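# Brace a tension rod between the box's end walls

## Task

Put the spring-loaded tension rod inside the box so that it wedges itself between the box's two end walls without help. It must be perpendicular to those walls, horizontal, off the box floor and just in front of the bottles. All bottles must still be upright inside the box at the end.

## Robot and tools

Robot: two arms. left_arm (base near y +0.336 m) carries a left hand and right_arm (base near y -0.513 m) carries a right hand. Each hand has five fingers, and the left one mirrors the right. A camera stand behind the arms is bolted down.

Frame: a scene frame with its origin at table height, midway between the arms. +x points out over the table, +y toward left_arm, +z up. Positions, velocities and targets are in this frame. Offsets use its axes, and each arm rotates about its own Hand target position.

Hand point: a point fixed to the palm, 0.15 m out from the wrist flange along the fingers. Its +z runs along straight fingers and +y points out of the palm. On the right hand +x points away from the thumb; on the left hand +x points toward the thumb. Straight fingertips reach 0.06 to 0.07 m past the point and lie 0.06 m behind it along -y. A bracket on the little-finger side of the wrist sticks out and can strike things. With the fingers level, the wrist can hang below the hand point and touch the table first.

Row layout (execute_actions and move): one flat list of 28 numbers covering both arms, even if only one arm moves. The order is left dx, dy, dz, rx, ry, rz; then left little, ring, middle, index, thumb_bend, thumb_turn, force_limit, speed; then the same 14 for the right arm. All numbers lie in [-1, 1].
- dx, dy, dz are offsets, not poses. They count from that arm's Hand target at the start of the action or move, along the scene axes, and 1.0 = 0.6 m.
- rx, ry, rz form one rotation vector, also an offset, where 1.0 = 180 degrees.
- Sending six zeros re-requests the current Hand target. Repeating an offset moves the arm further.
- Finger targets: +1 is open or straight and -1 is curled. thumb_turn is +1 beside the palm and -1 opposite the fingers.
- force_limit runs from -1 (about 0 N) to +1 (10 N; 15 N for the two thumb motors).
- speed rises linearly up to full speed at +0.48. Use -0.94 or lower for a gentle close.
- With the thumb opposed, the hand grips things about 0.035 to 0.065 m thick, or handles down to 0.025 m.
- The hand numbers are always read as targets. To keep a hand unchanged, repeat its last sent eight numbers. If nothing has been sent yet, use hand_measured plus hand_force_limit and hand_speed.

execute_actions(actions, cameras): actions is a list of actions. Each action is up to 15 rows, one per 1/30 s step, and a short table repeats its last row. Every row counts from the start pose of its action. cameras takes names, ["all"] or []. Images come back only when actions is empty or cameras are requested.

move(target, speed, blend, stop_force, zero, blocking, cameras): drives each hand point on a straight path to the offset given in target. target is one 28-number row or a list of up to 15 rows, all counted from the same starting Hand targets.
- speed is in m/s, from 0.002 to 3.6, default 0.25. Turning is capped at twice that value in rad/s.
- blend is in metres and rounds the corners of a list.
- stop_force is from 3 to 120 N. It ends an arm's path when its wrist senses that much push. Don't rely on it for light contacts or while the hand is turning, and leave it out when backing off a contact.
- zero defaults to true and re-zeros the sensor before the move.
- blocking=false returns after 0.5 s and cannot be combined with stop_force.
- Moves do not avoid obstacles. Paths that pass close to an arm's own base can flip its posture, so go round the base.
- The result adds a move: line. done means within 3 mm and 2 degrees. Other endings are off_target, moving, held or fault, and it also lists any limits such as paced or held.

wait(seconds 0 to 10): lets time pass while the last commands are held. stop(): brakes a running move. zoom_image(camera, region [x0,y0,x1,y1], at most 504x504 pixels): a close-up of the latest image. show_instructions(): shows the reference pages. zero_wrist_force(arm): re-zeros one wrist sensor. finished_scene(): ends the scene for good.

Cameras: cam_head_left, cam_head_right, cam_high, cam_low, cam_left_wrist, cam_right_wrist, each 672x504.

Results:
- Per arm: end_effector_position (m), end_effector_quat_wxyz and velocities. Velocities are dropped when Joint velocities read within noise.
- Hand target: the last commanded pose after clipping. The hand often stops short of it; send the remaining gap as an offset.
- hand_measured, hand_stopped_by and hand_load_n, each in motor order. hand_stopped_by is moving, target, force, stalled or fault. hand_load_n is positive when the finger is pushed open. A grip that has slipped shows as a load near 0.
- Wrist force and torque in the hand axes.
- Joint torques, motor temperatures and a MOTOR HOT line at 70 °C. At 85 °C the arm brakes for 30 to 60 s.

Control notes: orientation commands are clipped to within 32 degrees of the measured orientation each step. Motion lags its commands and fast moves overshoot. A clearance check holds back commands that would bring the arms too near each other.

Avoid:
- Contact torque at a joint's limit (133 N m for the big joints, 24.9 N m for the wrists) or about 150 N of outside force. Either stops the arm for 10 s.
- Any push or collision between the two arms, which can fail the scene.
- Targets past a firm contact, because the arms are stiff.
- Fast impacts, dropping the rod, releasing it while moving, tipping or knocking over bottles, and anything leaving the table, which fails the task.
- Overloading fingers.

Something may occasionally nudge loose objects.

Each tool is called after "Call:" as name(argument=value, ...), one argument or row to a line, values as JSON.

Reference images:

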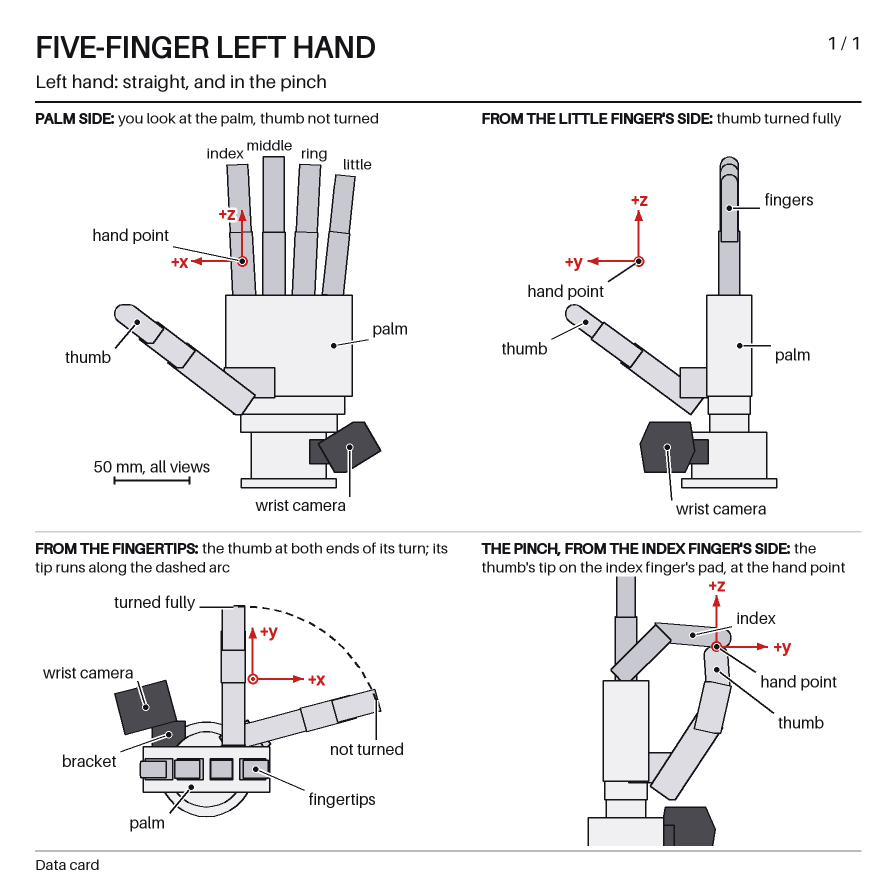

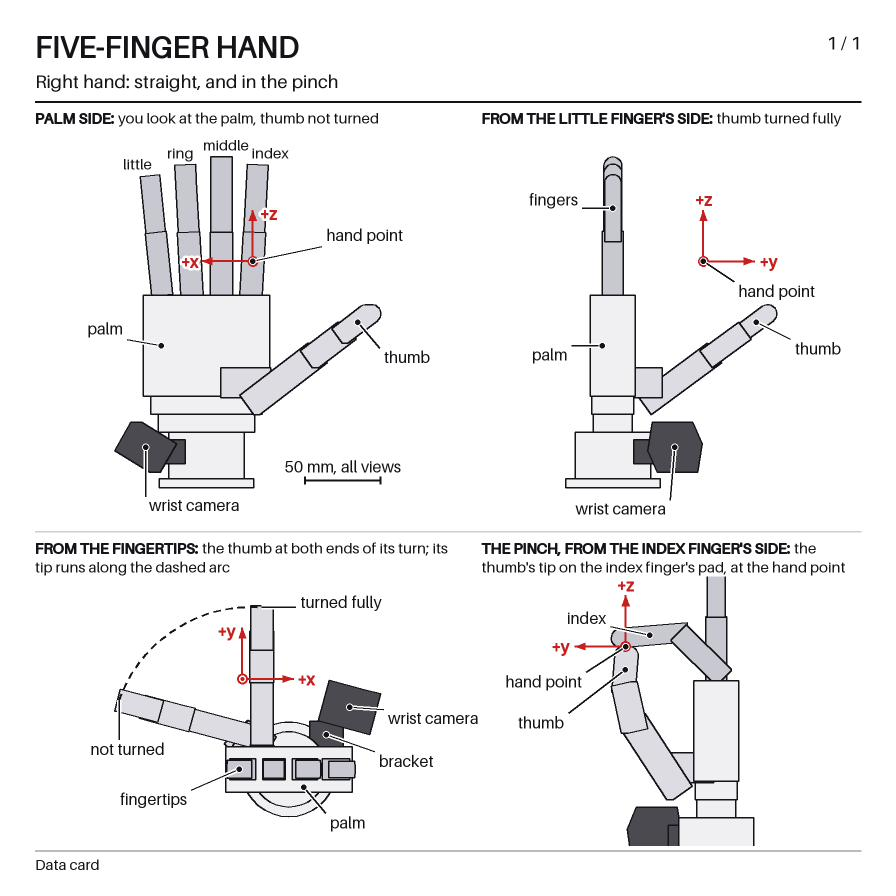

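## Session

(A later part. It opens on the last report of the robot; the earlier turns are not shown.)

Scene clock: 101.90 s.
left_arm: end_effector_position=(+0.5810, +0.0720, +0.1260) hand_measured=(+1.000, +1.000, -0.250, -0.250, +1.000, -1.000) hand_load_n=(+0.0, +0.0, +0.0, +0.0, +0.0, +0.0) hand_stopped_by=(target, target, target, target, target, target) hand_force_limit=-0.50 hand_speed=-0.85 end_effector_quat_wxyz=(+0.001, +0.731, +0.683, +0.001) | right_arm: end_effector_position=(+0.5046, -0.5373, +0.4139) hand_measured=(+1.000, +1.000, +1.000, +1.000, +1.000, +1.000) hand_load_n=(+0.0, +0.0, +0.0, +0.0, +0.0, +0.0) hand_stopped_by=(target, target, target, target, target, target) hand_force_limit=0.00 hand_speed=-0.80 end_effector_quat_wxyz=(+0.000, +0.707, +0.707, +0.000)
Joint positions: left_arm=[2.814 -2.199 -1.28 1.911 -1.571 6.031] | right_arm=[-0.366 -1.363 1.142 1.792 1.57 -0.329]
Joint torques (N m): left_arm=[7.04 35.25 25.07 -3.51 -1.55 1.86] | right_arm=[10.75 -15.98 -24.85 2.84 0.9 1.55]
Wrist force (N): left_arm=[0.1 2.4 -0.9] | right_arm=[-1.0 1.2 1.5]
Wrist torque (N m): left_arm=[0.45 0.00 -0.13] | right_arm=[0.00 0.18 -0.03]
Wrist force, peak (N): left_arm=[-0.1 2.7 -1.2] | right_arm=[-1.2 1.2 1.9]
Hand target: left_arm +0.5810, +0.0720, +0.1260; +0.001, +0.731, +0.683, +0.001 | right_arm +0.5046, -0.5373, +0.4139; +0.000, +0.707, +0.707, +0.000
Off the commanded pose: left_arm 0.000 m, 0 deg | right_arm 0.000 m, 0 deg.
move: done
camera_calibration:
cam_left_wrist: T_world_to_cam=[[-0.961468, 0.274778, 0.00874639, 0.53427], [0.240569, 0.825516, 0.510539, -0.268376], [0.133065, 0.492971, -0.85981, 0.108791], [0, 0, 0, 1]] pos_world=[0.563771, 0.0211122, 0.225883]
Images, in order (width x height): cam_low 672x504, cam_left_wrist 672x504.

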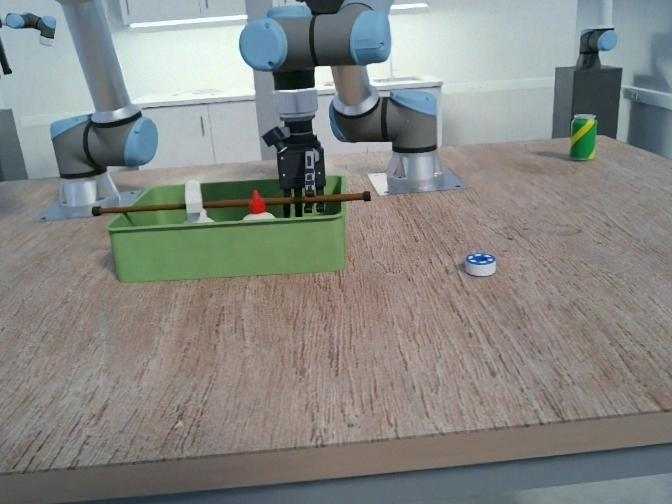

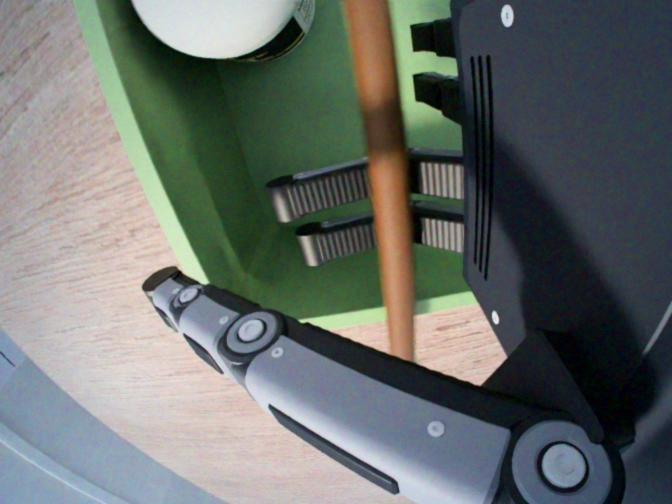

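Call:
move(
  target=[
    [0,0,0,0,0,0, 1,1,-0.4,-0.4,1,-1,-0.5,-0.85, 0,0,0,0,0,0, 1,1,1,1,1,1,0,-0.8],
    [-0.0667,0,0,0,0,0, 1,1,-0.4,-0.4,1,-1,-0.5,-0.85, 0,0,0,0,0,0, 1,1,1,1,1,1,0,-0.8],
  ],
  speed=0.03,
  cameras=["cam_left_wrist","cam_low","cam_head_left"],
)

Call:
zoom_image(
  camera="cam_left_wrist",
  region=[150, 50, 450, 350],
)

Call:
zoom_image(
  camera="cam_low",
  region=[220, 140, 400, 280],
)

Scene clock: 106.00 s.
left_arm: end_effector_position=(+0.5411, +0.0720, +0.1260) hand_measured=(+1.000, +1.000, -0.400, -0.400, +1.000, -1.000) hand_load_n=(+0.0, +0.0, +0.0, +0.0, +0.0, +0.0) hand_stopped_by=(target, target, target, target, target, target) hand_force_limit=-0.50 hand_speed=-0.85 end_effector_quat_wxyz=(+0.001, +0.731, +0.683, +0.001) | right_arm: end_effector_position=(+0.5046, -0.5373, +0.4139) hand_measured=(+1.000, +1.000, +1.000, +1.000, +1.000, +1.000) hand_load_n=(+0.0, +0.0, +0.0, +0.0, +0.0, +0.0) hand_stopped_by=(target, target, target, target, target, target) hand_force_limit=0.00 hand_speed=-0.80 end_effector_quat_wxyz=(+0.000, +0.707, +0.707, +0.000)
Joint positions: left_arm=[2.788 -2.122 -1.407 1.961 -1.571 6.005] | right_arm=[-0.366 -1.363 1.142 1.792 1.57 -0.329]
Joint torques (N m): left_arm=[-7.68 44.24 11.09 -0.93 -1.53 -1.81] | right_arm=[10.99 -16.31 -24.4 2.81 1.26 1.25]
Wrist force (N): left_arm=[0.1 2.4 -0.7] | right_arm=[-1.1 1.2 1.6]
Wrist torque (N m): left_arm=[0.43 0.00 -0.06] | right_arm=[-0.02 0.18 -0.04]
Wrist force, peak (N): left_arm=[-0.3 2.7 -1.4] | right_arm=[-1.2 1.5 1.9]
Hand target: left_arm +0.5410, +0.0720, +0.1260; +0.001, +0.731, +0.683, +0.001 | right_arm +0.5046, -0.5373, +0.4139; +0.000, +0.707, +0.707, +0.000
Off the commanded pose: left_arm 0.000 m, 0 deg | right_arm 0.000 m, 0 deg.
move: done
camera_calibration:
cam_left_wrist: T_world_to_cam=[[-0.961468, 0.274778, 0.00874639, 0.495908], [0.240569, 0.825516, 0.510539, -0.258777], [0.133065, 0.492971, -0.85981, 0.1141], [0, 0, 0, 1]] pos_world=[0.523871, 0.0211122, 0.225883]
Images, in order (width x height): cam_head_left 672x504, cam_low 672x504, cam_left_wrist 672x504.

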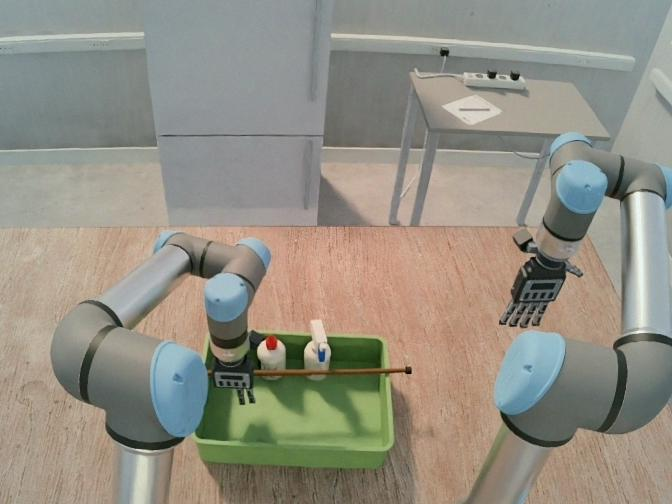

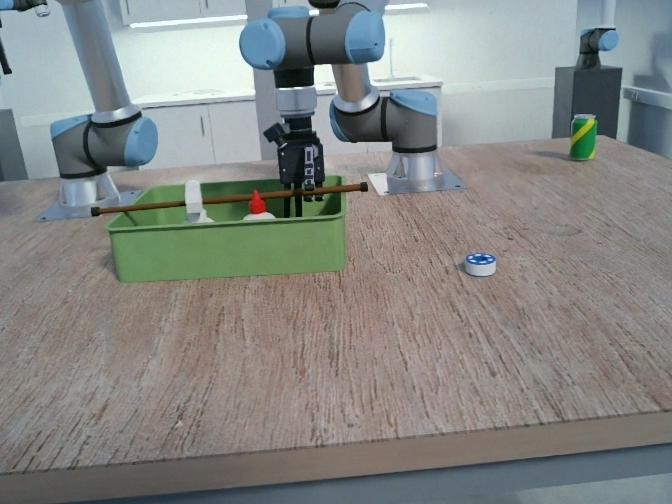

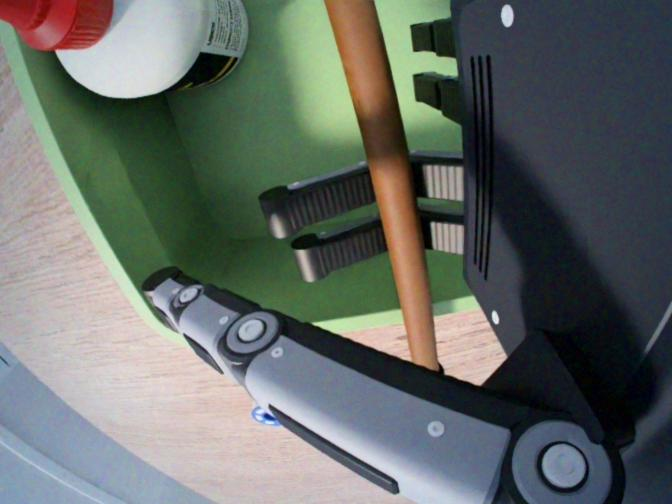

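Scaled by 1.680 from the camera's 672x504 image, which has a finer 960x720 frame.

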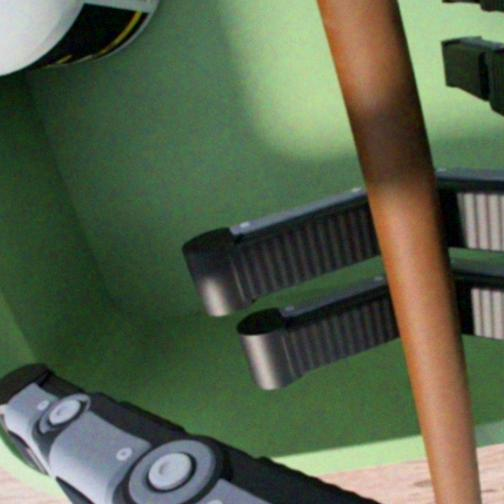

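Scaled by 2.800 from the camera's 672x504 image, which has a finer 960x720 frame.

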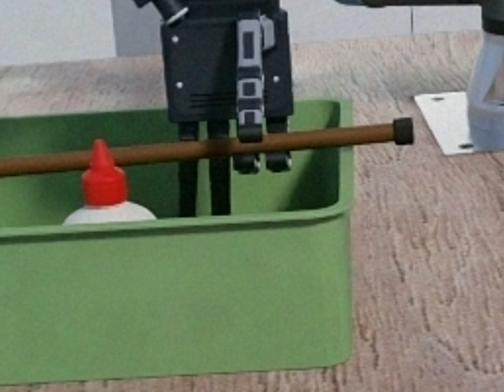

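Call:
move(
  target=[0,0,0,0,0,0, -0.38,-0.38,-0.4,-0.4,1,-1,-0.5,-0.7, 0,0,0,0,0,0, 1,1,1,1,1,1,0,-0.8],
  cameras=["cam_left_wrist"],
)

Call:
move(
  target=[0,0,0,0,0,0, -0.38,-0.38,-0.4,-0.4,0.3,-1,-0.4,-0.7, 0,0,0,0,0,0, 1,1,1,1,1,1,0,-0.8],
  cameras=["cam_left_wrist"],
)

Scene clock: 108.47 s.
left_arm: end_effector_position=(+0.5410, +0.0720, +0.1260) hand_measured=(-0.380, -0.380, -0.400, -0.400, +1.000, -1.000) hand_load_n=(+0.0, +0.0, +0.0, +0.0, +0.0, +0.0) hand_stopped_by=(target, target, target, target, target, target) hand_force_limit=-0.50 hand_speed=-0.70 end_effector_quat_wxyz=(+0.001, +0.731, +0.683, +0.001) | right_arm: end_effector_position=(+0.5046, -0.5373, +0.4139) hand_measured=(+1.000, +1.000, +1.000, +1.000, +1.000, +1.000) hand_load_n=(+0.0, +0.0, +0.0, +0.0, +0.0, +0.0) hand_stopped_by=(target, target, target, target, target, target) hand_force_limit=0.00 hand_speed=-0.80 end_effector_quat_wxyz=(+0.000, +0.707, +0.707, +0.000)
Joint positions: left_arm=[2.788 -2.122 -1.408 1.961 -1.571 6.005] | right_arm=[-0.366 -1.363 1.142 1.792 1.57 -0.329]
Joint torques (N m): left_arm=[-7.93 44.93 12.23 -2.02 -1.01 -1.5] | right_arm=[9.48 -16.82 -24.01 2.87 1.16 1.69]
Wrist force (N): left_arm=[-0.1 2.4 -0.7] | right_arm=[-1.2 1.3 1.6]
Wrist torque (N m): left_arm=[0.45 0.04 -0.06] | right_arm=[0.00 0.20 -0.04]
Wrist force, peak (N): left_arm=[0.0 2.5 -1.4] | right_arm=[-1.2 1.3 1.8]
Hand target: left_arm +0.5410, +0.0720, +0.1260; +0.001, +0.731, +0.683, +0.001 | right_arm +0.5046, -0.5373, +0.4139; +0.000, +0.707, +0.707, +0.000
Off the commanded pose: left_arm 0.000 m, 0 deg | right_arm 0.000 m, 0 deg.
move: done
camera_calibration:
cam_left_wrist: T_world_to_cam=[[-0.961468, 0.274778, 0.00874639, 0.495812], [0.240569, 0.825516, 0.510539, -0.258753], [0.133065, 0.492971, -0.85981, 0.114113], [0, 0, 0, 1]] pos_world=[0.523771, 0.0211122, 0.225883]
Images, in order (width x height): cam_left_wrist 672x504.

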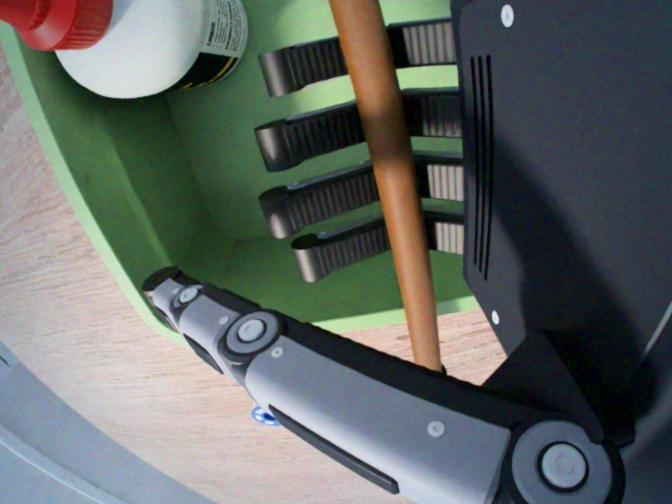

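Scene clock: 110.10 s.
left_arm: end_effector_position=(+0.5410, +0.0720, +0.1260) hand_measured=(-0.380, -0.380, -0.400, -0.400, +0.418, -1.000) hand_load_n=(+0.5, +0.0, +0.5, +0.0, +4.5, +0.5) hand_stopped_by=(target, target, target, target, force, target) hand_force_limit=-0.40 hand_speed=-0.70 end_effector_quat_wxyz=(+0.001, +0.731, +0.683, +0.001) | right_arm: end_effector_position=(+0.5046, -0.5373, +0.4139) hand_measured=(+1.000, +1.000, +1.000, +1.000, +1.000, +1.000) hand_load_n=(+0.0, +0.0, +0.0, +0.0, +0.0, +0.0) hand_stopped_by=(target, target, target, target, target, target) hand_force_limit=0.00 hand_speed=-0.80 end_effector_quat_wxyz=(+0.000, +0.707, +0.707, +0.000)
Joint positions: left_arm=[2.788 -2.122 -1.408 1.961 -1.571 6.005] | right_arm=[-0.366 -1.363 1.142 1.792 1.57 -0.329]
Joint torques (N m): left_arm=[-6.08 44.38 13.73 -3.15 -0.37 -1.2] | right_arm=[10.41 -16.34 -25.39 2.82 1.07 1.36]
Wrist force (N): left_arm=[0.1 2.5 -0.1] | right_arm=[-1.1 1.6 1.8]
Wrist torque (N m): left_arm=[0.45 0.01 -0.05] | right_arm=[0.04 0.19 -0.03]
Wrist force, peak (N): left_arm=[0.0 2.6 -1.1] | right_arm=[-1.1 1.6 1.8]
Hand target: left_arm +0.5410, +0.0720, +0.1260; +0.001, +0.731, +0.683, +0.001 | right_arm +0.5046, -0.5373, +0.4139; +0.000, +0.707, +0.707, +0.000
Off the commanded pose: left_arm 0.000 m, 0 deg | right_arm 0.000 m, 0 deg.
move: done
camera_calibration:
cam_left_wrist: T_world_to_cam=[[-0.961468, 0.274778, 0.00874639, 0.495812], [0.240569, 0.825516, 0.510539, -0.258753], [0.133065, 0.492971, -0.85981, 0.114113], [0, 0, 0, 1]] pos_world=[0.523771, 0.0211122, 0.225883]
Images, in order (width x height): cam_left_wrist 672x504.

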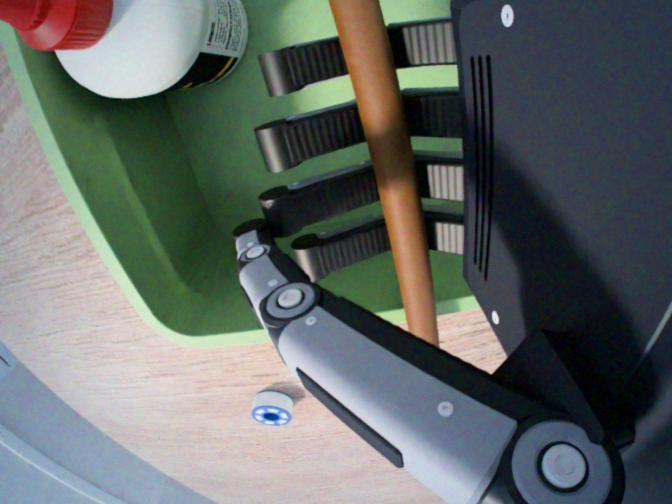

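Call:
move(
  target=[0,0,0,0,0,0, -0.38,-0.38,-0.4,-0.4,0.7,-1,-0.4,-0.6, 0,0,0,0,0,0, 1,1,1,1,1,1,0,-0.8],
)

Call:
move(
  target=[0,0,0,0,0,0, -0.15,-0.15,-0.15,-0.15,0.7,-1,-0.4,-0.8, 0,0,0,0,0,0, 1,1,1,1,1,1,0,-0.8],
)

Call:
move(
  target=[0,0,0,0,0,0, -0.15,-0.15,-0.15,-0.15,-0.3,-1,-0.5,-0.8, 0,0,0,0,0,0, 1,1,1,1,1,1,0,-0.8],
  cameras=["cam_left_wrist"],
)

Call:
zoom_image(
  camera="cam_left_wrist",
  region=[200, 100, 500, 400],
)

Scene clock: 111.73 s.
left_arm: end_effector_position=(+0.5410, +0.0720, +0.1260) hand_measured=(-0.380, -0.380, -0.400, -0.400, +0.700, -1.000) hand_load_n=(+0.0, +0.0, +0.5, +0.0, +0.0, +0.0) hand_stopped_by=(target, target, target, target, target, target) hand_force_limit=-0.40 hand_speed=-0.60 end_effector_quat_wxyz=(+0.001, +0.731, +0.683, +0.001) | right_arm: end_effector_position=(+0.5046, -0.5373, +0.4139) hand_measured=(+1.000, +1.000, +1.000, +1.000, +1.000, +1.000) hand_load_n=(+0.0, +0.0, +0.0, +0.0, +0.0, +0.0) hand_stopped_by=(target, target, target, target, target, target) hand_force_limit=0.00 hand_speed=-0.80 end_effector_quat_wxyz=(+0.000, +0.707, +0.707, +0.000)
Joint positions: left_arm=[2.788 -2.122 -1.408 1.961 -1.571 6.005] | right_arm=[-0.366 -1.363 1.142 1.792 1.57 -0.329]
Joint torques (N m): left_arm=[-5.4 42.83 14.33 -4.05 -0.06 -1.21] | right_arm=[10.42 -18.1 -24.51 2.99 0.94 1.34]
Wrist force (N): left_arm=[0.0 2.3 -0.7] | right_arm=[-1.3 1.2 1.6]
Wrist torque (N m): left_arm=[0.44 0.02 -0.05] | right_arm=[0.00 0.22 -0.05]
Wrist force, peak (N): left_arm=[0.0 2.6 -1.1] | right_arm=[-1.0 1.5 1.9]
Hand target: left_arm +0.5410, +0.0720, +0.1260; +0.001, +0.731, +0.683, +0.001 | right_arm +0.5046, -0.5373, +0.4139; +0.000, +0.707, +0.707, +0.000
Off the commanded pose: left_arm 0.000 m, 0 deg | right_arm 0.000 m, 0 deg.
move: done

Scene clock: 112.47 s.
left_arm: end_effector_position=(+0.5410, +0.0720, +0.1260) hand_measured=(-0.150, -0.150, -0.150, -0.150, +0.700, -1.000) hand_load_n=(+0.0, +0.0, +0.0, +0.0, +0.0, +0.0) hand_stopped_by=(target, target, target, target, target, target) hand_force_limit=-0.40 hand_speed=-0.80 end_effector_quat_wxyz=(+0.001, +0.731, +0.683, +0.001) | right_arm: end_effector_position=(+0.5046, -0.5373, +0.4139) hand_measured=(+1.000, +1.000, +1.000, +1.000, +1.000, +1.000) hand_load_n=(+0.0, +0.0, +0.0, -0.5, +0.0, +0.0) hand_stopped_by=(target, target, target, target, target, target) hand_force_limit=0.00 hand_speed=-0.80 end_effector_quat_wxyz=(+0.000, +0.707, +0.707, +0.000)
Joint positions: left_arm=[2.788 -2.122 -1.408 1.961 -1.571 6.005] | right_arm=[-0.366 -1.363 1.142 1.792 1.57 -0.329]
Joint torques (N m): left_arm=[-5.72 42.22 15.3 -3.91 0.04 -1.28] | right_arm=[10.92 -16.49 -23.31 2.69 1.11 1.4]
Wrist force (N): left_arm=[0.1 2.3 -1.3] | right_arm=[-1.2 1.5 1.6]
Wrist torque (N m): left_arm=[0.45 -0.03 -0.04] | right_arm=[0.04 0.19 -0.03]
Wrist force, peak (N): left_arm=[-0.2 2.5 -1.3] | right_arm=[-1.2 1.1 1.9]
Hand target: left_arm +0.5410, +0.0720, +0.1260; +0.001, +0.731, +0.683, +0.001 | right_arm +0.5046, -0.5373, +0.4139; +0.000, +0.707, +0.707, +0.000
Off the commanded pose: left_arm 0.000 m, 0 deg | right_arm 0.000 m, 0 deg.
move: done

Scene clock: 116.23 s.
left_arm: end_effector_position=(+0.5410, +0.0720, +0.1260) hand_measured=(-0.150, -0.150, -0.150, -0.150, -0.300, -1.000) hand_load_n=(+0.0, +0.0, +0.0, +0.0, +0.0, +0.0) hand_stopped_by=(target, target, target, target, target, target) hand_force_limit=-0.50 hand_speed=-0.80 end_effector_quat_wxyz=(+0.001, +0.731, +0.683, +0.001) | right_arm: end_effector_position=(+0.5046, -0.5373, +0.4139) hand_measured=(+1.000, +1.000, +1.000, +1.000, +1.000, +1.000) hand_load_n=(-0.5, +0.0, +0.0, +0.0, +0.0, +0.0) hand_stopped_by=(target, target, target, target, target, target) hand_force_limit=0.00 hand_speed=-0.80 end_effector_quat_wxyz=(+0.000, +0.707, +0.707, +0.000)
Joint positions: left_arm=[2.788 -2.122 -1.408 1.961 -1.571 6.005] | right_arm=[-0.366 -1.363 1.142 1.792 1.57 -0.329]
Joint torques (N m): left_arm=[-4.56 40.29 18.61 -3.77 1.19 -1.1] | right_arm=[10.24 -17 -24.14 2.89 1.16 1.43]
Wrist force (N): left_arm=[0.0 2.4 -1.0] | right_arm=[-1.1 1.1 1.9]
Wrist torque (N m): left_arm=[0.46 0.00 -0.05] | right_arm=[-0.03 0.18 -0.04]
Wrist force, peak (N): left_arm=[-0.1 2.6 -1.4] | right_arm=[-1.2 1.4 2.0]
Hand target: left_arm +0.5410, +0.0720, +0.1260; +0.001, +0.731, +0.683, +0.001 | right_arm +0.5046, -0.5373, +0.4139; +0.000, +0.707, +0.707, +0.000
Off the commanded pose: left_arm 0.000 m, 0 deg | right_arm 0.000 m, 0 deg.
move: done
camera_calibration:
cam_left_wrist: T_world_to_cam=[[-0.961468, 0.274778, 0.00874639, 0.495812], [0.240569, 0.825516, 0.510539, -0.258753], [0.133065, 0.492971, -0.85981, 0.114113], [0, 0, 0, 1]] pos_world=[0.523771, 0.0211122, 0.225883]
Images, in order (width x height): cam_left_wrist 672x504.

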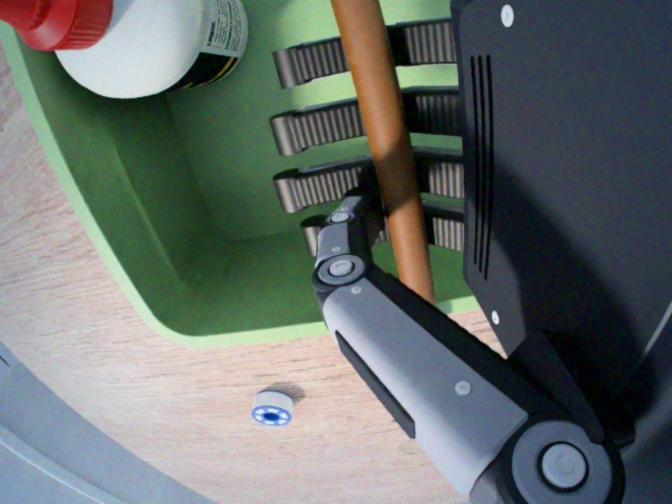

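Scaled by 1.680 from the camera's 672x504 image, which has a finer 960x720 frame.

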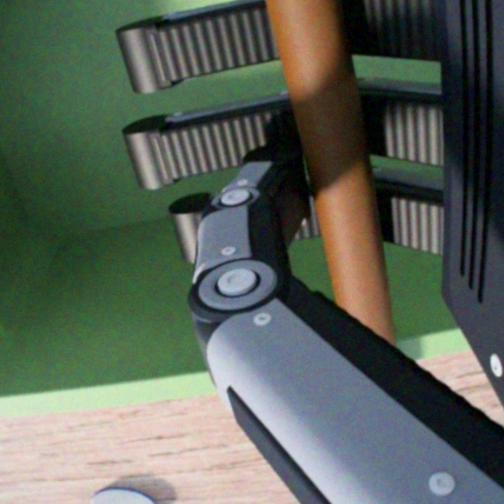

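Call:
move(
  target=[0,0,0,0,0,0, -0.15,-0.15,-0.15,-0.15,-0.8,-1,-0.4,-0.85, 0,0,0,0,0,0, 1,1,1,1,1,1,0,-0.8],
  cameras=["cam_left_wrist"],
)

Call:
move(
  target=[0,0,0,0,0,0, -0.6,-0.6,-0.6,-0.6,-0.8,-1,-0.2,-0.85, 0,0,0,0,0,0, 1,1,1,1,1,1,0,-0.8],
  cameras=["cam_left_wrist"],
)

Call:
zoom_image(
  camera="cam_left_wrist",
  region=[200, 100, 500, 400],
)

Scene clock: 120.10 s.
left_arm: end_effector_position=(+0.5410, +0.0720, +0.1260) hand_measured=(-0.150, -0.150, -0.150, -0.150, -0.348, -1.000) hand_load_n=(+0.0, +0.0, +0.0, +0.0, +0.5, +0.0) hand_stopped_by=(target, target, target, target, force, target) hand_force_limit=-0.40 hand_speed=-0.85 end_effector_quat_wxyz=(+0.001, +0.731, +0.683, +0.001) | right_arm: end_effector_position=(+0.5046, -0.5373, +0.4139) hand_measured=(+1.000, +1.000, +1.000, +1.000, +1.000, +1.000) hand_load_n=(+0.0, +0.0, +0.0, +0.0, +0.0, +0.0) hand_stopped_by=(target, target, target, target, target, target) hand_force_limit=0.00 hand_speed=-0.80 end_effector_quat_wxyz=(+0.000, +0.707, +0.707, +0.000)
Joint positions: left_arm=[2.788 -2.122 -1.408 1.961 -1.571 6.005] | right_arm=[-0.366 -1.363 1.142 1.792 1.57 -0.329]
Joint torques (N m): left_arm=[-3.28 37.36 20.79 -3.83 1.77 -0.92] | right_arm=[10.19 -17.52 -25.27 2.47 0.99 1.38]
Wrist force (N): left_arm=[0.1 2.4 -0.6] | right_arm=[-1.1 1.2 1.7]
Wrist torque (N m): left_arm=[0.44 -0.01 -0.05] | right_arm=[-0.01 0.20 -0.04]
Wrist force, peak (N): left_arm=[0.0 2.6 -1.4] | right_arm=[-1.1 1.4 1.9]
Hand target: left_arm +0.5410, +0.0720, +0.1260; +0.001, +0.731, +0.683, +0.001 | right_arm +0.5046, -0.5373, +0.4139; +0.000, +0.707, +0.707, +0.000
Off the commanded pose: left_arm 0.000 m, 0 deg | right_arm 0.000 m, 0 deg.
move: done
camera_calibration:
cam_left_wrist: T_world_to_cam=[[-0.961468, 0.274778, 0.00874639, 0.495812], [0.240569, 0.825516, 0.510539, -0.258753], [0.133065, 0.492971, -0.85981, 0.114113], [0, 0, 0, 1]] pos_world=[0.523771, 0.0211122, 0.225883]
Images, in order (width x height): cam_left_wrist 672x504.

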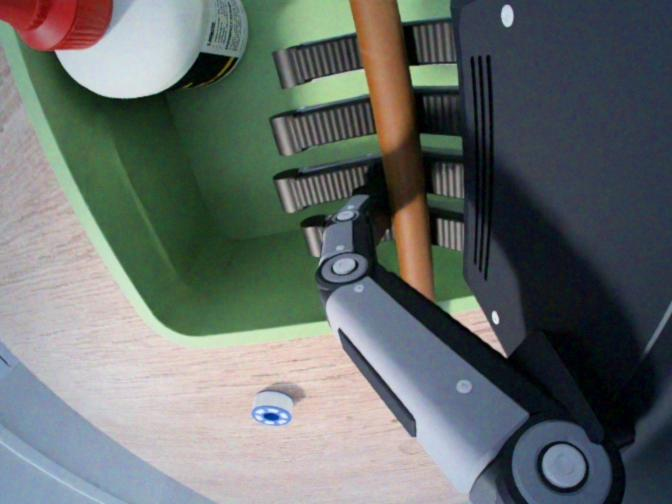

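Scene clock: 121.47 s.
left_arm: end_effector_position=(+0.5410, +0.0720, +0.1260) hand_measured=(-0.600, -0.600, -0.230, -0.246, -0.346, -1.000) hand_load_n=(+0.0, +0.0, +4.5, +3.5, +3.5, +0.5) hand_stopped_by=(target, target, force, force, force, target) hand_force_limit=-0.20 hand_speed=-0.85 end_effector_quat_wxyz=(+0.001, +0.731, +0.683, +0.001) | right_arm: end_effector_position=(+0.5046, -0.5373, +0.4139) hand_measured=(+1.000, +1.000, +1.000, +1.000, +1.000, +1.000) hand_load_n=(+0.0, +0.0, +0.0, +0.0, +0.0, +0.0) hand_stopped_by=(target, target, target, target, target, target) hand_force_limit=0.00 hand_speed=-0.80 end_effector_quat_wxyz=(+0.000, +0.707, +0.707, +0.000)
Joint positions: left_arm=[2.788 -2.122 -1.408 1.961 -1.571 6.005] | right_arm=[-0.366 -1.363 1.142 1.792 1.57 -0.329]
Joint torques (N m): left_arm=[-3.48 36.22 21.78 -3.81 1.71 -0.79] | right_arm=[11.02 -16.29 -24.06 2.63 0.96 1.31]
Wrist force (N): left_arm=[0.0 2.2 -0.7] | right_arm=[-1.2 1.3 1.4]
Wrist torque (N m): left_arm=[0.42 0.02 -0.04] | right_arm=[0.01 0.21 -0.04]
Wrist force, peak (N): left_arm=[0.0 2.4 -1.2] | right_arm=[-1.2 1.5 1.8]
Hand target: left_arm +0.5410, +0.0720, +0.1260; +0.001, +0.731, +0.683, +0.001 | right_arm +0.5046, -0.5373, +0.4139; +0.000, +0.707, +0.707, +0.000
Off the commanded pose: left_arm 0.000 m, 0 deg | right_arm 0.000 m, 0 deg.
move: done
camera_calibration:
cam_left_wrist: T_world_to_cam=[[-0.961468, 0.274778, 0.00874639, 0.495812], [0.240569, 0.825516, 0.510539, -0.258753], [0.133065, 0.492971, -0.85981, 0.114113], [0, 0, 0, 1]] pos_world=[0.523771, 0.0211122, 0.225883]
Images, in order (width x height): cam_left_wrist 672x504.

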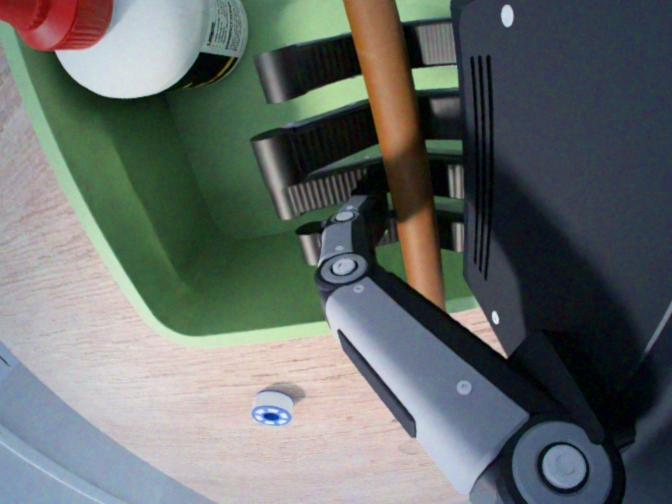

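Scaled by 1.680 from the camera's 672x504 image, which has a finer 960x720 frame.

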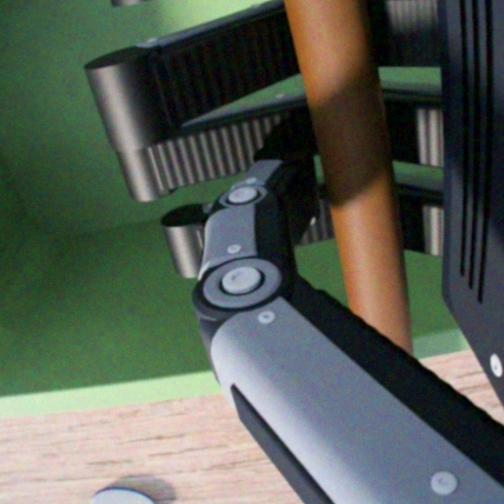

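Call:
move(
  target=[0,0,0.05,0,0,0, -0.6,-0.6,-0.6,-0.6,-0.8,-1,-0.2,-0.85, 0,0,0,0,0,0, 1,1,1,1,1,1,0,-0.8],
  speed=0.03,
  cameras=["cam_left_wrist","cam_low","cam_head_left"],
)

Call:
zoom_image(
  camera="cam_low",
  region=[80, 120, 400, 300],
)

Scene clock: 124.53 s.
left_arm: end_effector_position=(+0.5410, +0.0720, +0.1558) hand_measured=(-0.600, -0.600, -0.230, -0.246, -0.346, -1.000) hand_load_n=(+0.5, +0.0, +4.5, +3.5, +3.5, +0.0) hand_stopped_by=(target, target, force, force, force, target) hand_force_limit=-0.20 hand_speed=-0.85 end_effector_quat_wxyz=(+0.001, +0.731, +0.683, +0.001) | right_arm: end_effector_position=(+0.5046, -0.5373, +0.4139) hand_measured=(+1.000, +1.000, +1.000, +1.000, +1.000, +1.000) hand_load_n=(+0.0, +0.0, +0.0, +0.0, +0.0, +0.0) hand_stopped_by=(target, target, target, target, target, target) hand_force_limit=0.00 hand_speed=-0.80 end_effector_quat_wxyz=(+0.000, +0.707, +0.707, +0.000)
Joint positions: left_arm=[2.788 -2.097 -1.366 1.895 -1.571 6.005] | right_arm=[-0.366 -1.363 1.142 1.792 1.57 -0.329]
Joint torques (N m): left_arm=[-0.96 45.44 26.83 -4.09 1.65 0.26] | right_arm=[11.26 -16.93 -25.02 2.74 1.05 1.35]
Wrist force (N): left_arm=[-0.1 2.4 -0.9] | right_arm=[-1.0 1.2 1.8]
Wrist torque (N m): left_arm=[0.44 0.03 -0.04] | right_arm=[-0.02 0.17 -0.03]
Wrist force, peak (N): left_arm=[0.0 2.6 -1.1] | right_arm=[-1.3 1.5 1.7]
Hand target: left_arm +0.5410, +0.0720, +0.1560; +0.001, +0.731, +0.683, +0.001 | right_arm +0.5046, -0.5373, +0.4139; +0.000, +0.707, +0.707, +0.000
Off the commanded pose: left_arm 0.000 m, 0 deg | right_arm 0.000 m, 0 deg.
move: done
camera_calibration:
cam_left_wrist: T_world_to_cam=[[-0.961468, 0.274778, 0.00874639, 0.495551], [0.240569, 0.825516, 0.510539, -0.273967], [0.133065, 0.492971, -0.85981, 0.139736], [0, 0, 0, 1]] pos_world=[0.523771, 0.0211122, 0.255683]
Images, in order (width x height): cam_head_left 672x504, cam_low 672x504, cam_left_wrist 672x504.

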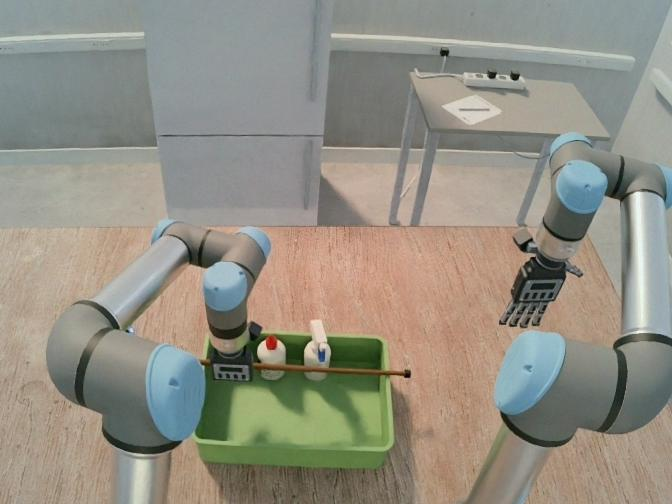

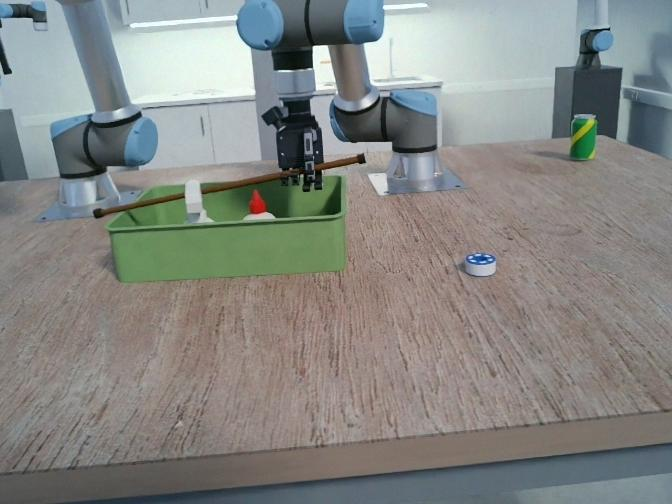

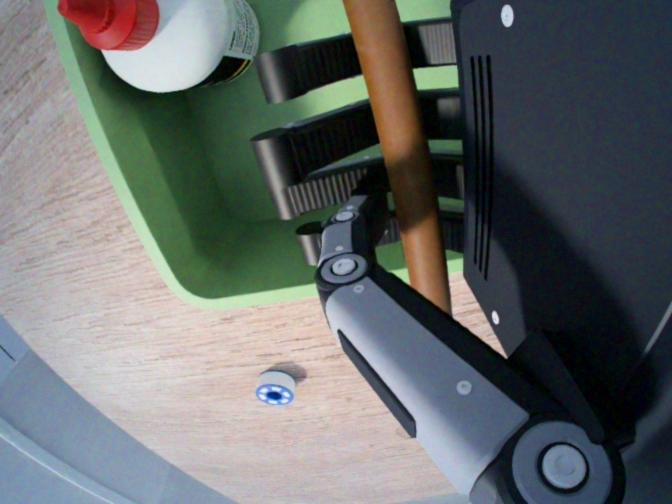

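Scaled by 1.575 from the camera's 672x504 image, which has a finer 960x720 frame.

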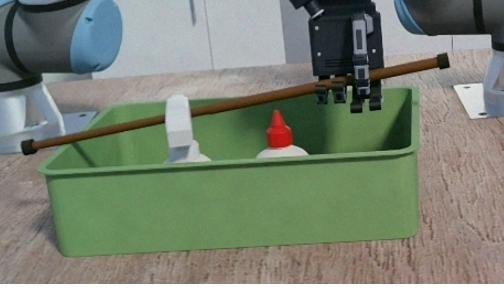

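Call:
move(
  target=[0,0,-0.05,0,0,0, -0.6,-0.6,-0.6,-0.6,-0.8,-1,-0.2,-0.85, 0,0,0,0,0,0, 1,1,1,1,1,1,0,-0.8],
  speed=0.03,
)

Call:
move(
  target=[0,0,0,0,0,0, -0.3,-0.3,-0.2,-0.2,0.9,-1,-0.2,-0.6, 0,0,0,0,0,0, 1,1,1,1,1,1,0,-0.8],
)

Call:
move(
  target=[0,0,0,0,0,0, 0.1,0.1,0.1,0.1,1,-1,-0.2,-0.7, 0,0,0,0,0,0, 1,1,1,1,1,1,0,-0.8],
  cameras=["cam_left_wrist","cam_low"],
)

Call:
zoom_image(
  camera="cam_low",
  region=[80, 120, 400, 300],
)

Scene clock: 127.83 s.
left_arm: end_effector_position=(+0.5410, +0.0720, +0.1262) hand_measured=(-0.600, -0.600, -0.230, -0.246, -0.346, -1.000) hand_load_n=(+0.5, +0.5, +4.5, +4.0, +3.5, +0.0) hand_stopped_by=(target, target, force, force, force, target) hand_force_limit=-0.20 hand_speed=-0.85 end_effector_quat_wxyz=(+0.001, +0.731, +0.683, +0.001) | right_arm: end_effector_position=(+0.5046, -0.5373, +0.4139) hand_measured=(+1.000, +1.000, +1.000, +1.000, +1.000, +1.000) hand_load_n=(+0.0, +0.0, +0.0, +0.0, +0.0, +0.0) hand_stopped_by=(target, target, target, target, target, target) hand_force_limit=0.00 hand_speed=-0.80 end_effector_quat_wxyz=(+0.000, +0.707, +0.707, +0.000)
Joint positions: left_arm=[2.788 -2.121 -1.408 1.961 -1.571 6.005] | right_arm=[-0.366 -1.363 1.142 1.792 1.57 -0.329]
Joint torques (N m): left_arm=[-1.14 32.06 13.68 -0.76 0.87 -0.42] | right_arm=[10.13 -16.96 -24.5 2.4 1.13 1.53]
Wrist force (N): left_arm=[0.0 2.5 -0.9] | right_arm=[-1.1 1.1 1.5]
Wrist torque (N m): left_arm=[0.47 0.04 -0.05] | right_arm=[-0.02 0.19 -0.04]
Wrist force, peak (N): left_arm=[-0.1 2.7 -0.9] | right_arm=[-1.2 1.3 2.0]
Hand target: left_arm +0.5410, +0.0720, +0.1260; +0.001, +0.731, +0.683, +0.001 | right_arm +0.5046, -0.5373, +0.4139; +0.000, +0.707, +0.707, +0.000
Off the commanded pose: left_arm 0.000 m, 0 deg | right_arm 0.000 m, 0 deg.
move: done

Scene clock: 130.30 s.
left_arm: end_effector_position=(+0.5410, +0.0720, +0.1260) hand_measured=(-0.300, -0.300, -0.200, -0.200, +0.900, -1.000) hand_load_n=(+0.5, +0.0, +0.0, +0.5, +0.0, +0.0) hand_stopped_by=(target, target, target, target, target, target) hand_force_limit=-0.20 hand_speed=-0.60 end_effector_quat_wxyz=(+0.001, +0.731, +0.683, +0.001) | right_arm: end_effector_position=(+0.5046, -0.5373, +0.4139) hand_measured=(+1.000, +1.000, +1.000, +1.000, +1.000, +1.000) hand_load_n=(+0.0, +0.0, +0.0, +0.0, +0.0, +0.0) hand_stopped_by=(target, target, target, target, target, target) hand_force_limit=0.00 hand_speed=-0.80 end_effector_quat_wxyz=(+0.000, +0.707, +0.707, +0.000)
Joint positions: left_arm=[2.788 -2.122 -1.408 1.961 -1.571 6.005] | right_arm=[-0.366 -1.363 1.142 1.792 1.57 -0.329]
Joint torques (N m): left_arm=[-0.42 32.53 11.43 -0.95 0.49 -0.44] | right_arm=[9.74 -18.06 -25.4 2.64 1.02 1.26]
Wrist force (N): left_arm=[0.1 2.5 -0.4] | right_arm=[-1.3 1.3 1.6]
Wrist torque (N m): left_arm=[0.46 0.01 -0.05] | right_arm=[0.01 0.22 -0.05]
Wrist force, peak (N): left_arm=[0.2 2.5 -1.2] | right_arm=[-1.1 1.6 1.7]
Hand target: left_arm +0.5410, +0.0720, +0.1260; +0.001, +0.731, +0.683, +0.001 | right_arm +0.5046, -0.5373, +0.4139; +0.000, +0.707, +0.707, +0.000
Off the commanded pose: left_arm 0.000 m, 0 deg | right_arm 0.000 m, 0 deg.
move: done

Scene clock: 131.07 s.
left_arm: end_effector_position=(+0.5410, +0.0720, +0.1260) hand_measured=(+0.100, +0.100, +0.100, +0.100, +1.000, -1.000) hand_load_n=(+0.0, +0.0, +0.0, +0.0, -0.5, +0.0) hand_stopped_by=(target, target, target, target, target, target) hand_force_limit=-0.20 hand_speed=-0.70 end_effector_quat_wxyz=(+0.001, +0.731, +0.683, +0.001) | right_arm: end_effector_position=(+0.5046, -0.5373, +0.4139) hand_measured=(+1.000, +1.000, +1.000, +1.000, +1.000, +1.000) hand_load_n=(+0.0, +0.0, +0.0, +0.0, +0.0, +0.0) hand_stopped_by=(target, target, target, target, target, target) hand_force_limit=0.00 hand_speed=-0.80 end_effector_quat_wxyz=(+0.000, +0.707, +0.707, +0.000)
Joint positions: left_arm=[2.788 -2.122 -1.408 1.961 -1.571 6.005] | right_arm=[-0.366 -1.363 1.142 1.792 1.57 -0.329]
Joint torques (N m): left_arm=[-0.02 32.14 11.16 -1.2 0.23 -0.52] | right_arm=[9.46 -17.22 -24.32 2.67 1.09 1.21]
Wrist force (N): left_arm=[0.0 2.5 -1.4] | right_arm=[-1.0 1.4 1.7]
Wrist torque (N m): left_arm=[0.48 -0.01 -0.05] | right_arm=[0.01 0.16 -0.02]
Wrist force, peak (N): left_arm=[0.0 2.7 -1.4] | right_arm=[-1.0 1.4 1.7]
Hand target: left_arm +0.5410, +0.0720, +0.1260; +0.001, +0.731, +0.683, +0.001 | right_arm +0.5046, -0.5373, +0.4139; +0.000, +0.707, +0.707, +0.000
Off the commanded pose: left_arm 0.000 m, 0 deg | right_arm 0.000 m, 0 deg.
move: done
camera_calibration:
cam_left_wrist: T_world_to_cam=[[-0.961468, 0.274778, 0.00874639, 0.495812], [0.240569, 0.825516, 0.510539, -0.258753], [0.133065, 0.492971, -0.85981, 0.114113], [0, 0, 0, 1]] pos_world=[0.523771, 0.0211122, 0.225883]
Images, in order (width x height): cam_low 672x504, cam_left_wrist 672x504.

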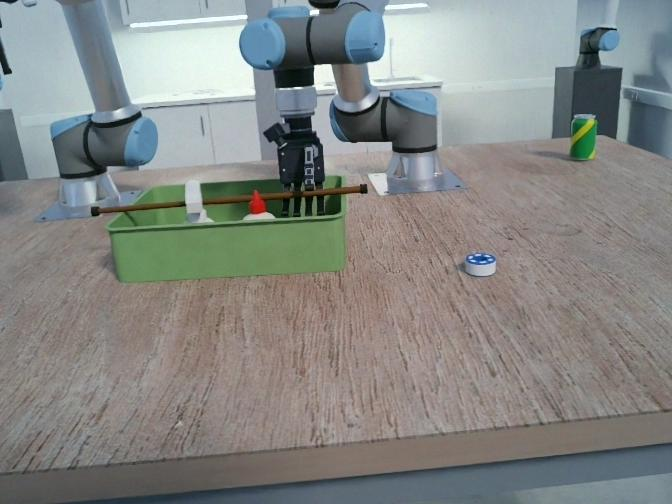

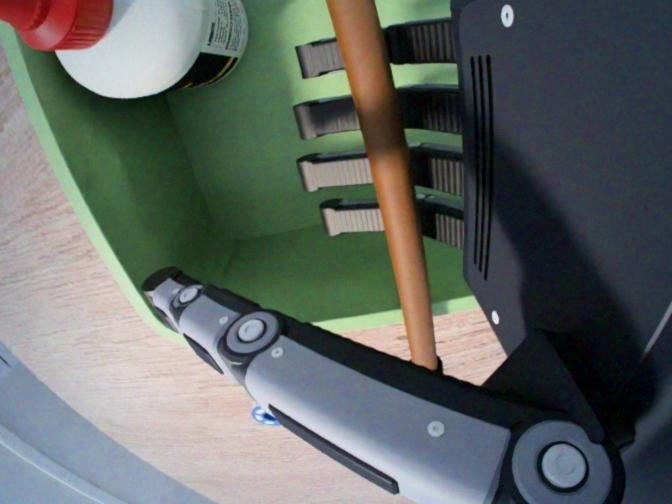

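Scaled by 1.575 from the camera's 672x504 image, which has a finer 960x720 frame.

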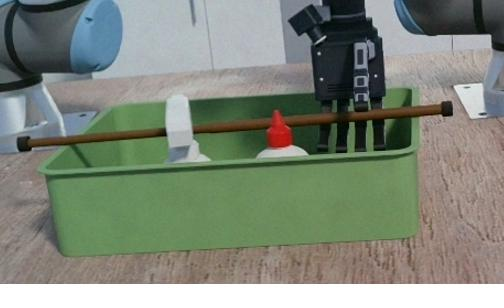

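Call:
move(
  target=[
    [-0.0383,0,0,0,0,0.0211, 0.1,0.1,0.1,0.1,1,-1,-0.2,-0.7, 0,0,0,0,0,0, 1,1,1,1,1,1,0,-0.8],
    [-0.0383,0,0.02,0,0,0.0211, 0.1,0.1,0.1,0.1,1,-1,-0.2,-0.7, 0,0,0,0,0,0, 1,1,1,1,1,1,0,-0.8],
  ],
  speed=0.03,
  cameras=["cam_left_wrist"],
)

Call:
zoom_image(
  camera="cam_left_wrist",
  region=[150, 50, 450, 350],
)

Scene clock: 134.37 s.
left_arm: end_effector_position=(+0.5180, +0.0720, +0.1378) hand_measured=(+0.100, +0.100, +0.100, +0.100, +1.000, -1.000) hand_load_n=(+0.0, +0.0, +0.0, +0.0, -0.5, +0.0) hand_stopped_by=(target, target, target, target, target, target) hand_force_limit=-0.20 hand_speed=-0.70 end_effector_quat_wxyz=(+0.001, +0.708, +0.706, +0.001) | right_arm: end_effector_position=(+0.5046, -0.5373, +0.4139) hand_measured=(+1.000, +1.000, +1.000, +1.000, +1.000, +1.000) hand_load_n=(+0.0, +0.0, +0.0, +0.0, +0.0, +0.0) hand_stopped_by=(target, target, target, target, target, target) hand_force_limit=0.00 hand_speed=-0.80 end_effector_quat_wxyz=(+0.000, +0.707, +0.707, +0.000)
Joint positions: left_arm=[2.765 -2.078 -1.445 1.955 -1.572 5.915] | right_arm=[-0.366 -1.363 1.142 1.792 1.57 -0.329]
Joint torques (N m): left_arm=[-6.81 41.31 26.39 -5 -2.21 -1.58] | right_arm=[10.24 -17.01 -23.71 2.43 1.19 1.32]
Wrist force (N): left_arm=[0.1 2.3 -1.5] | right_arm=[-1.0 1.2 1.7]
Wrist torque (N m): left_arm=[0.47 -0.04 -0.04] | right_arm=[-0.01 0.18 -0.03]
Wrist force, peak (N): left_arm=[-0.1 2.6 -1.5] | right_arm=[-1.3 1.2 1.9]
Hand target: left_arm +0.5180, +0.0720, +0.1380; +0.001, +0.708, +0.706, +0.001 | right_arm +0.5046, -0.5373, +0.4139; +0.000, +0.707, +0.707, +0.000
Off the commanded pose: left_arm 0.000 m, 0 deg | right_arm 0.000 m, 0 deg.
move: done
camera_calibration:
cam_left_wrist: T_world_to_cam=[[-0.977562, 0.210467, 0.00872711, 0.486628], [0.185327, 0.839624, 0.510574, -0.231651], [0.100131, 0.500735, -0.859789, 0.14382], [0, 0, 0, 1]] pos_world=[0.50424, 0.020065, 0.237683]
Images, in order (width x height): cam_left_wrist 672x504.

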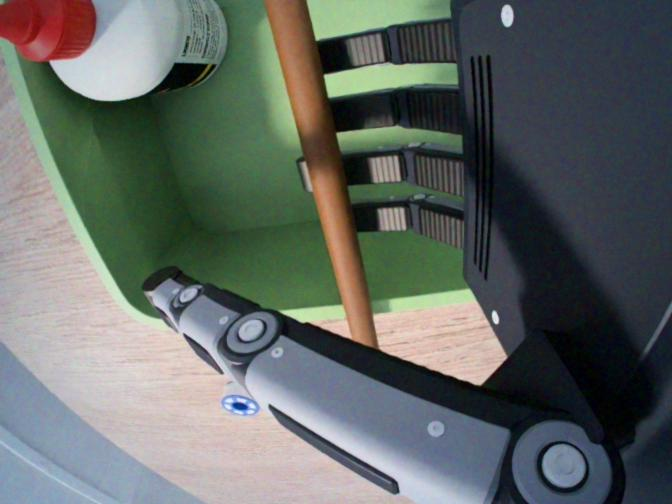

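Scaled by 1.680 from the camera's 672x504 image, which has a finer 960x720 frame.

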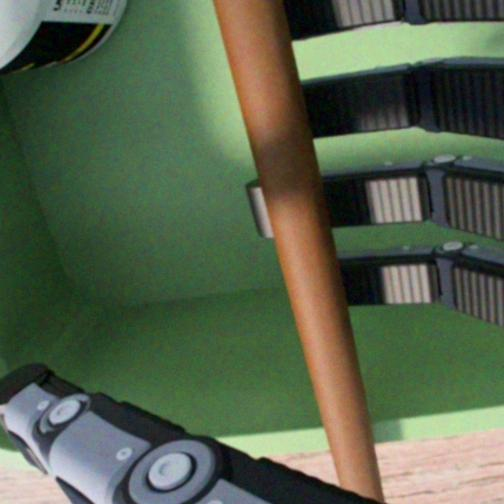

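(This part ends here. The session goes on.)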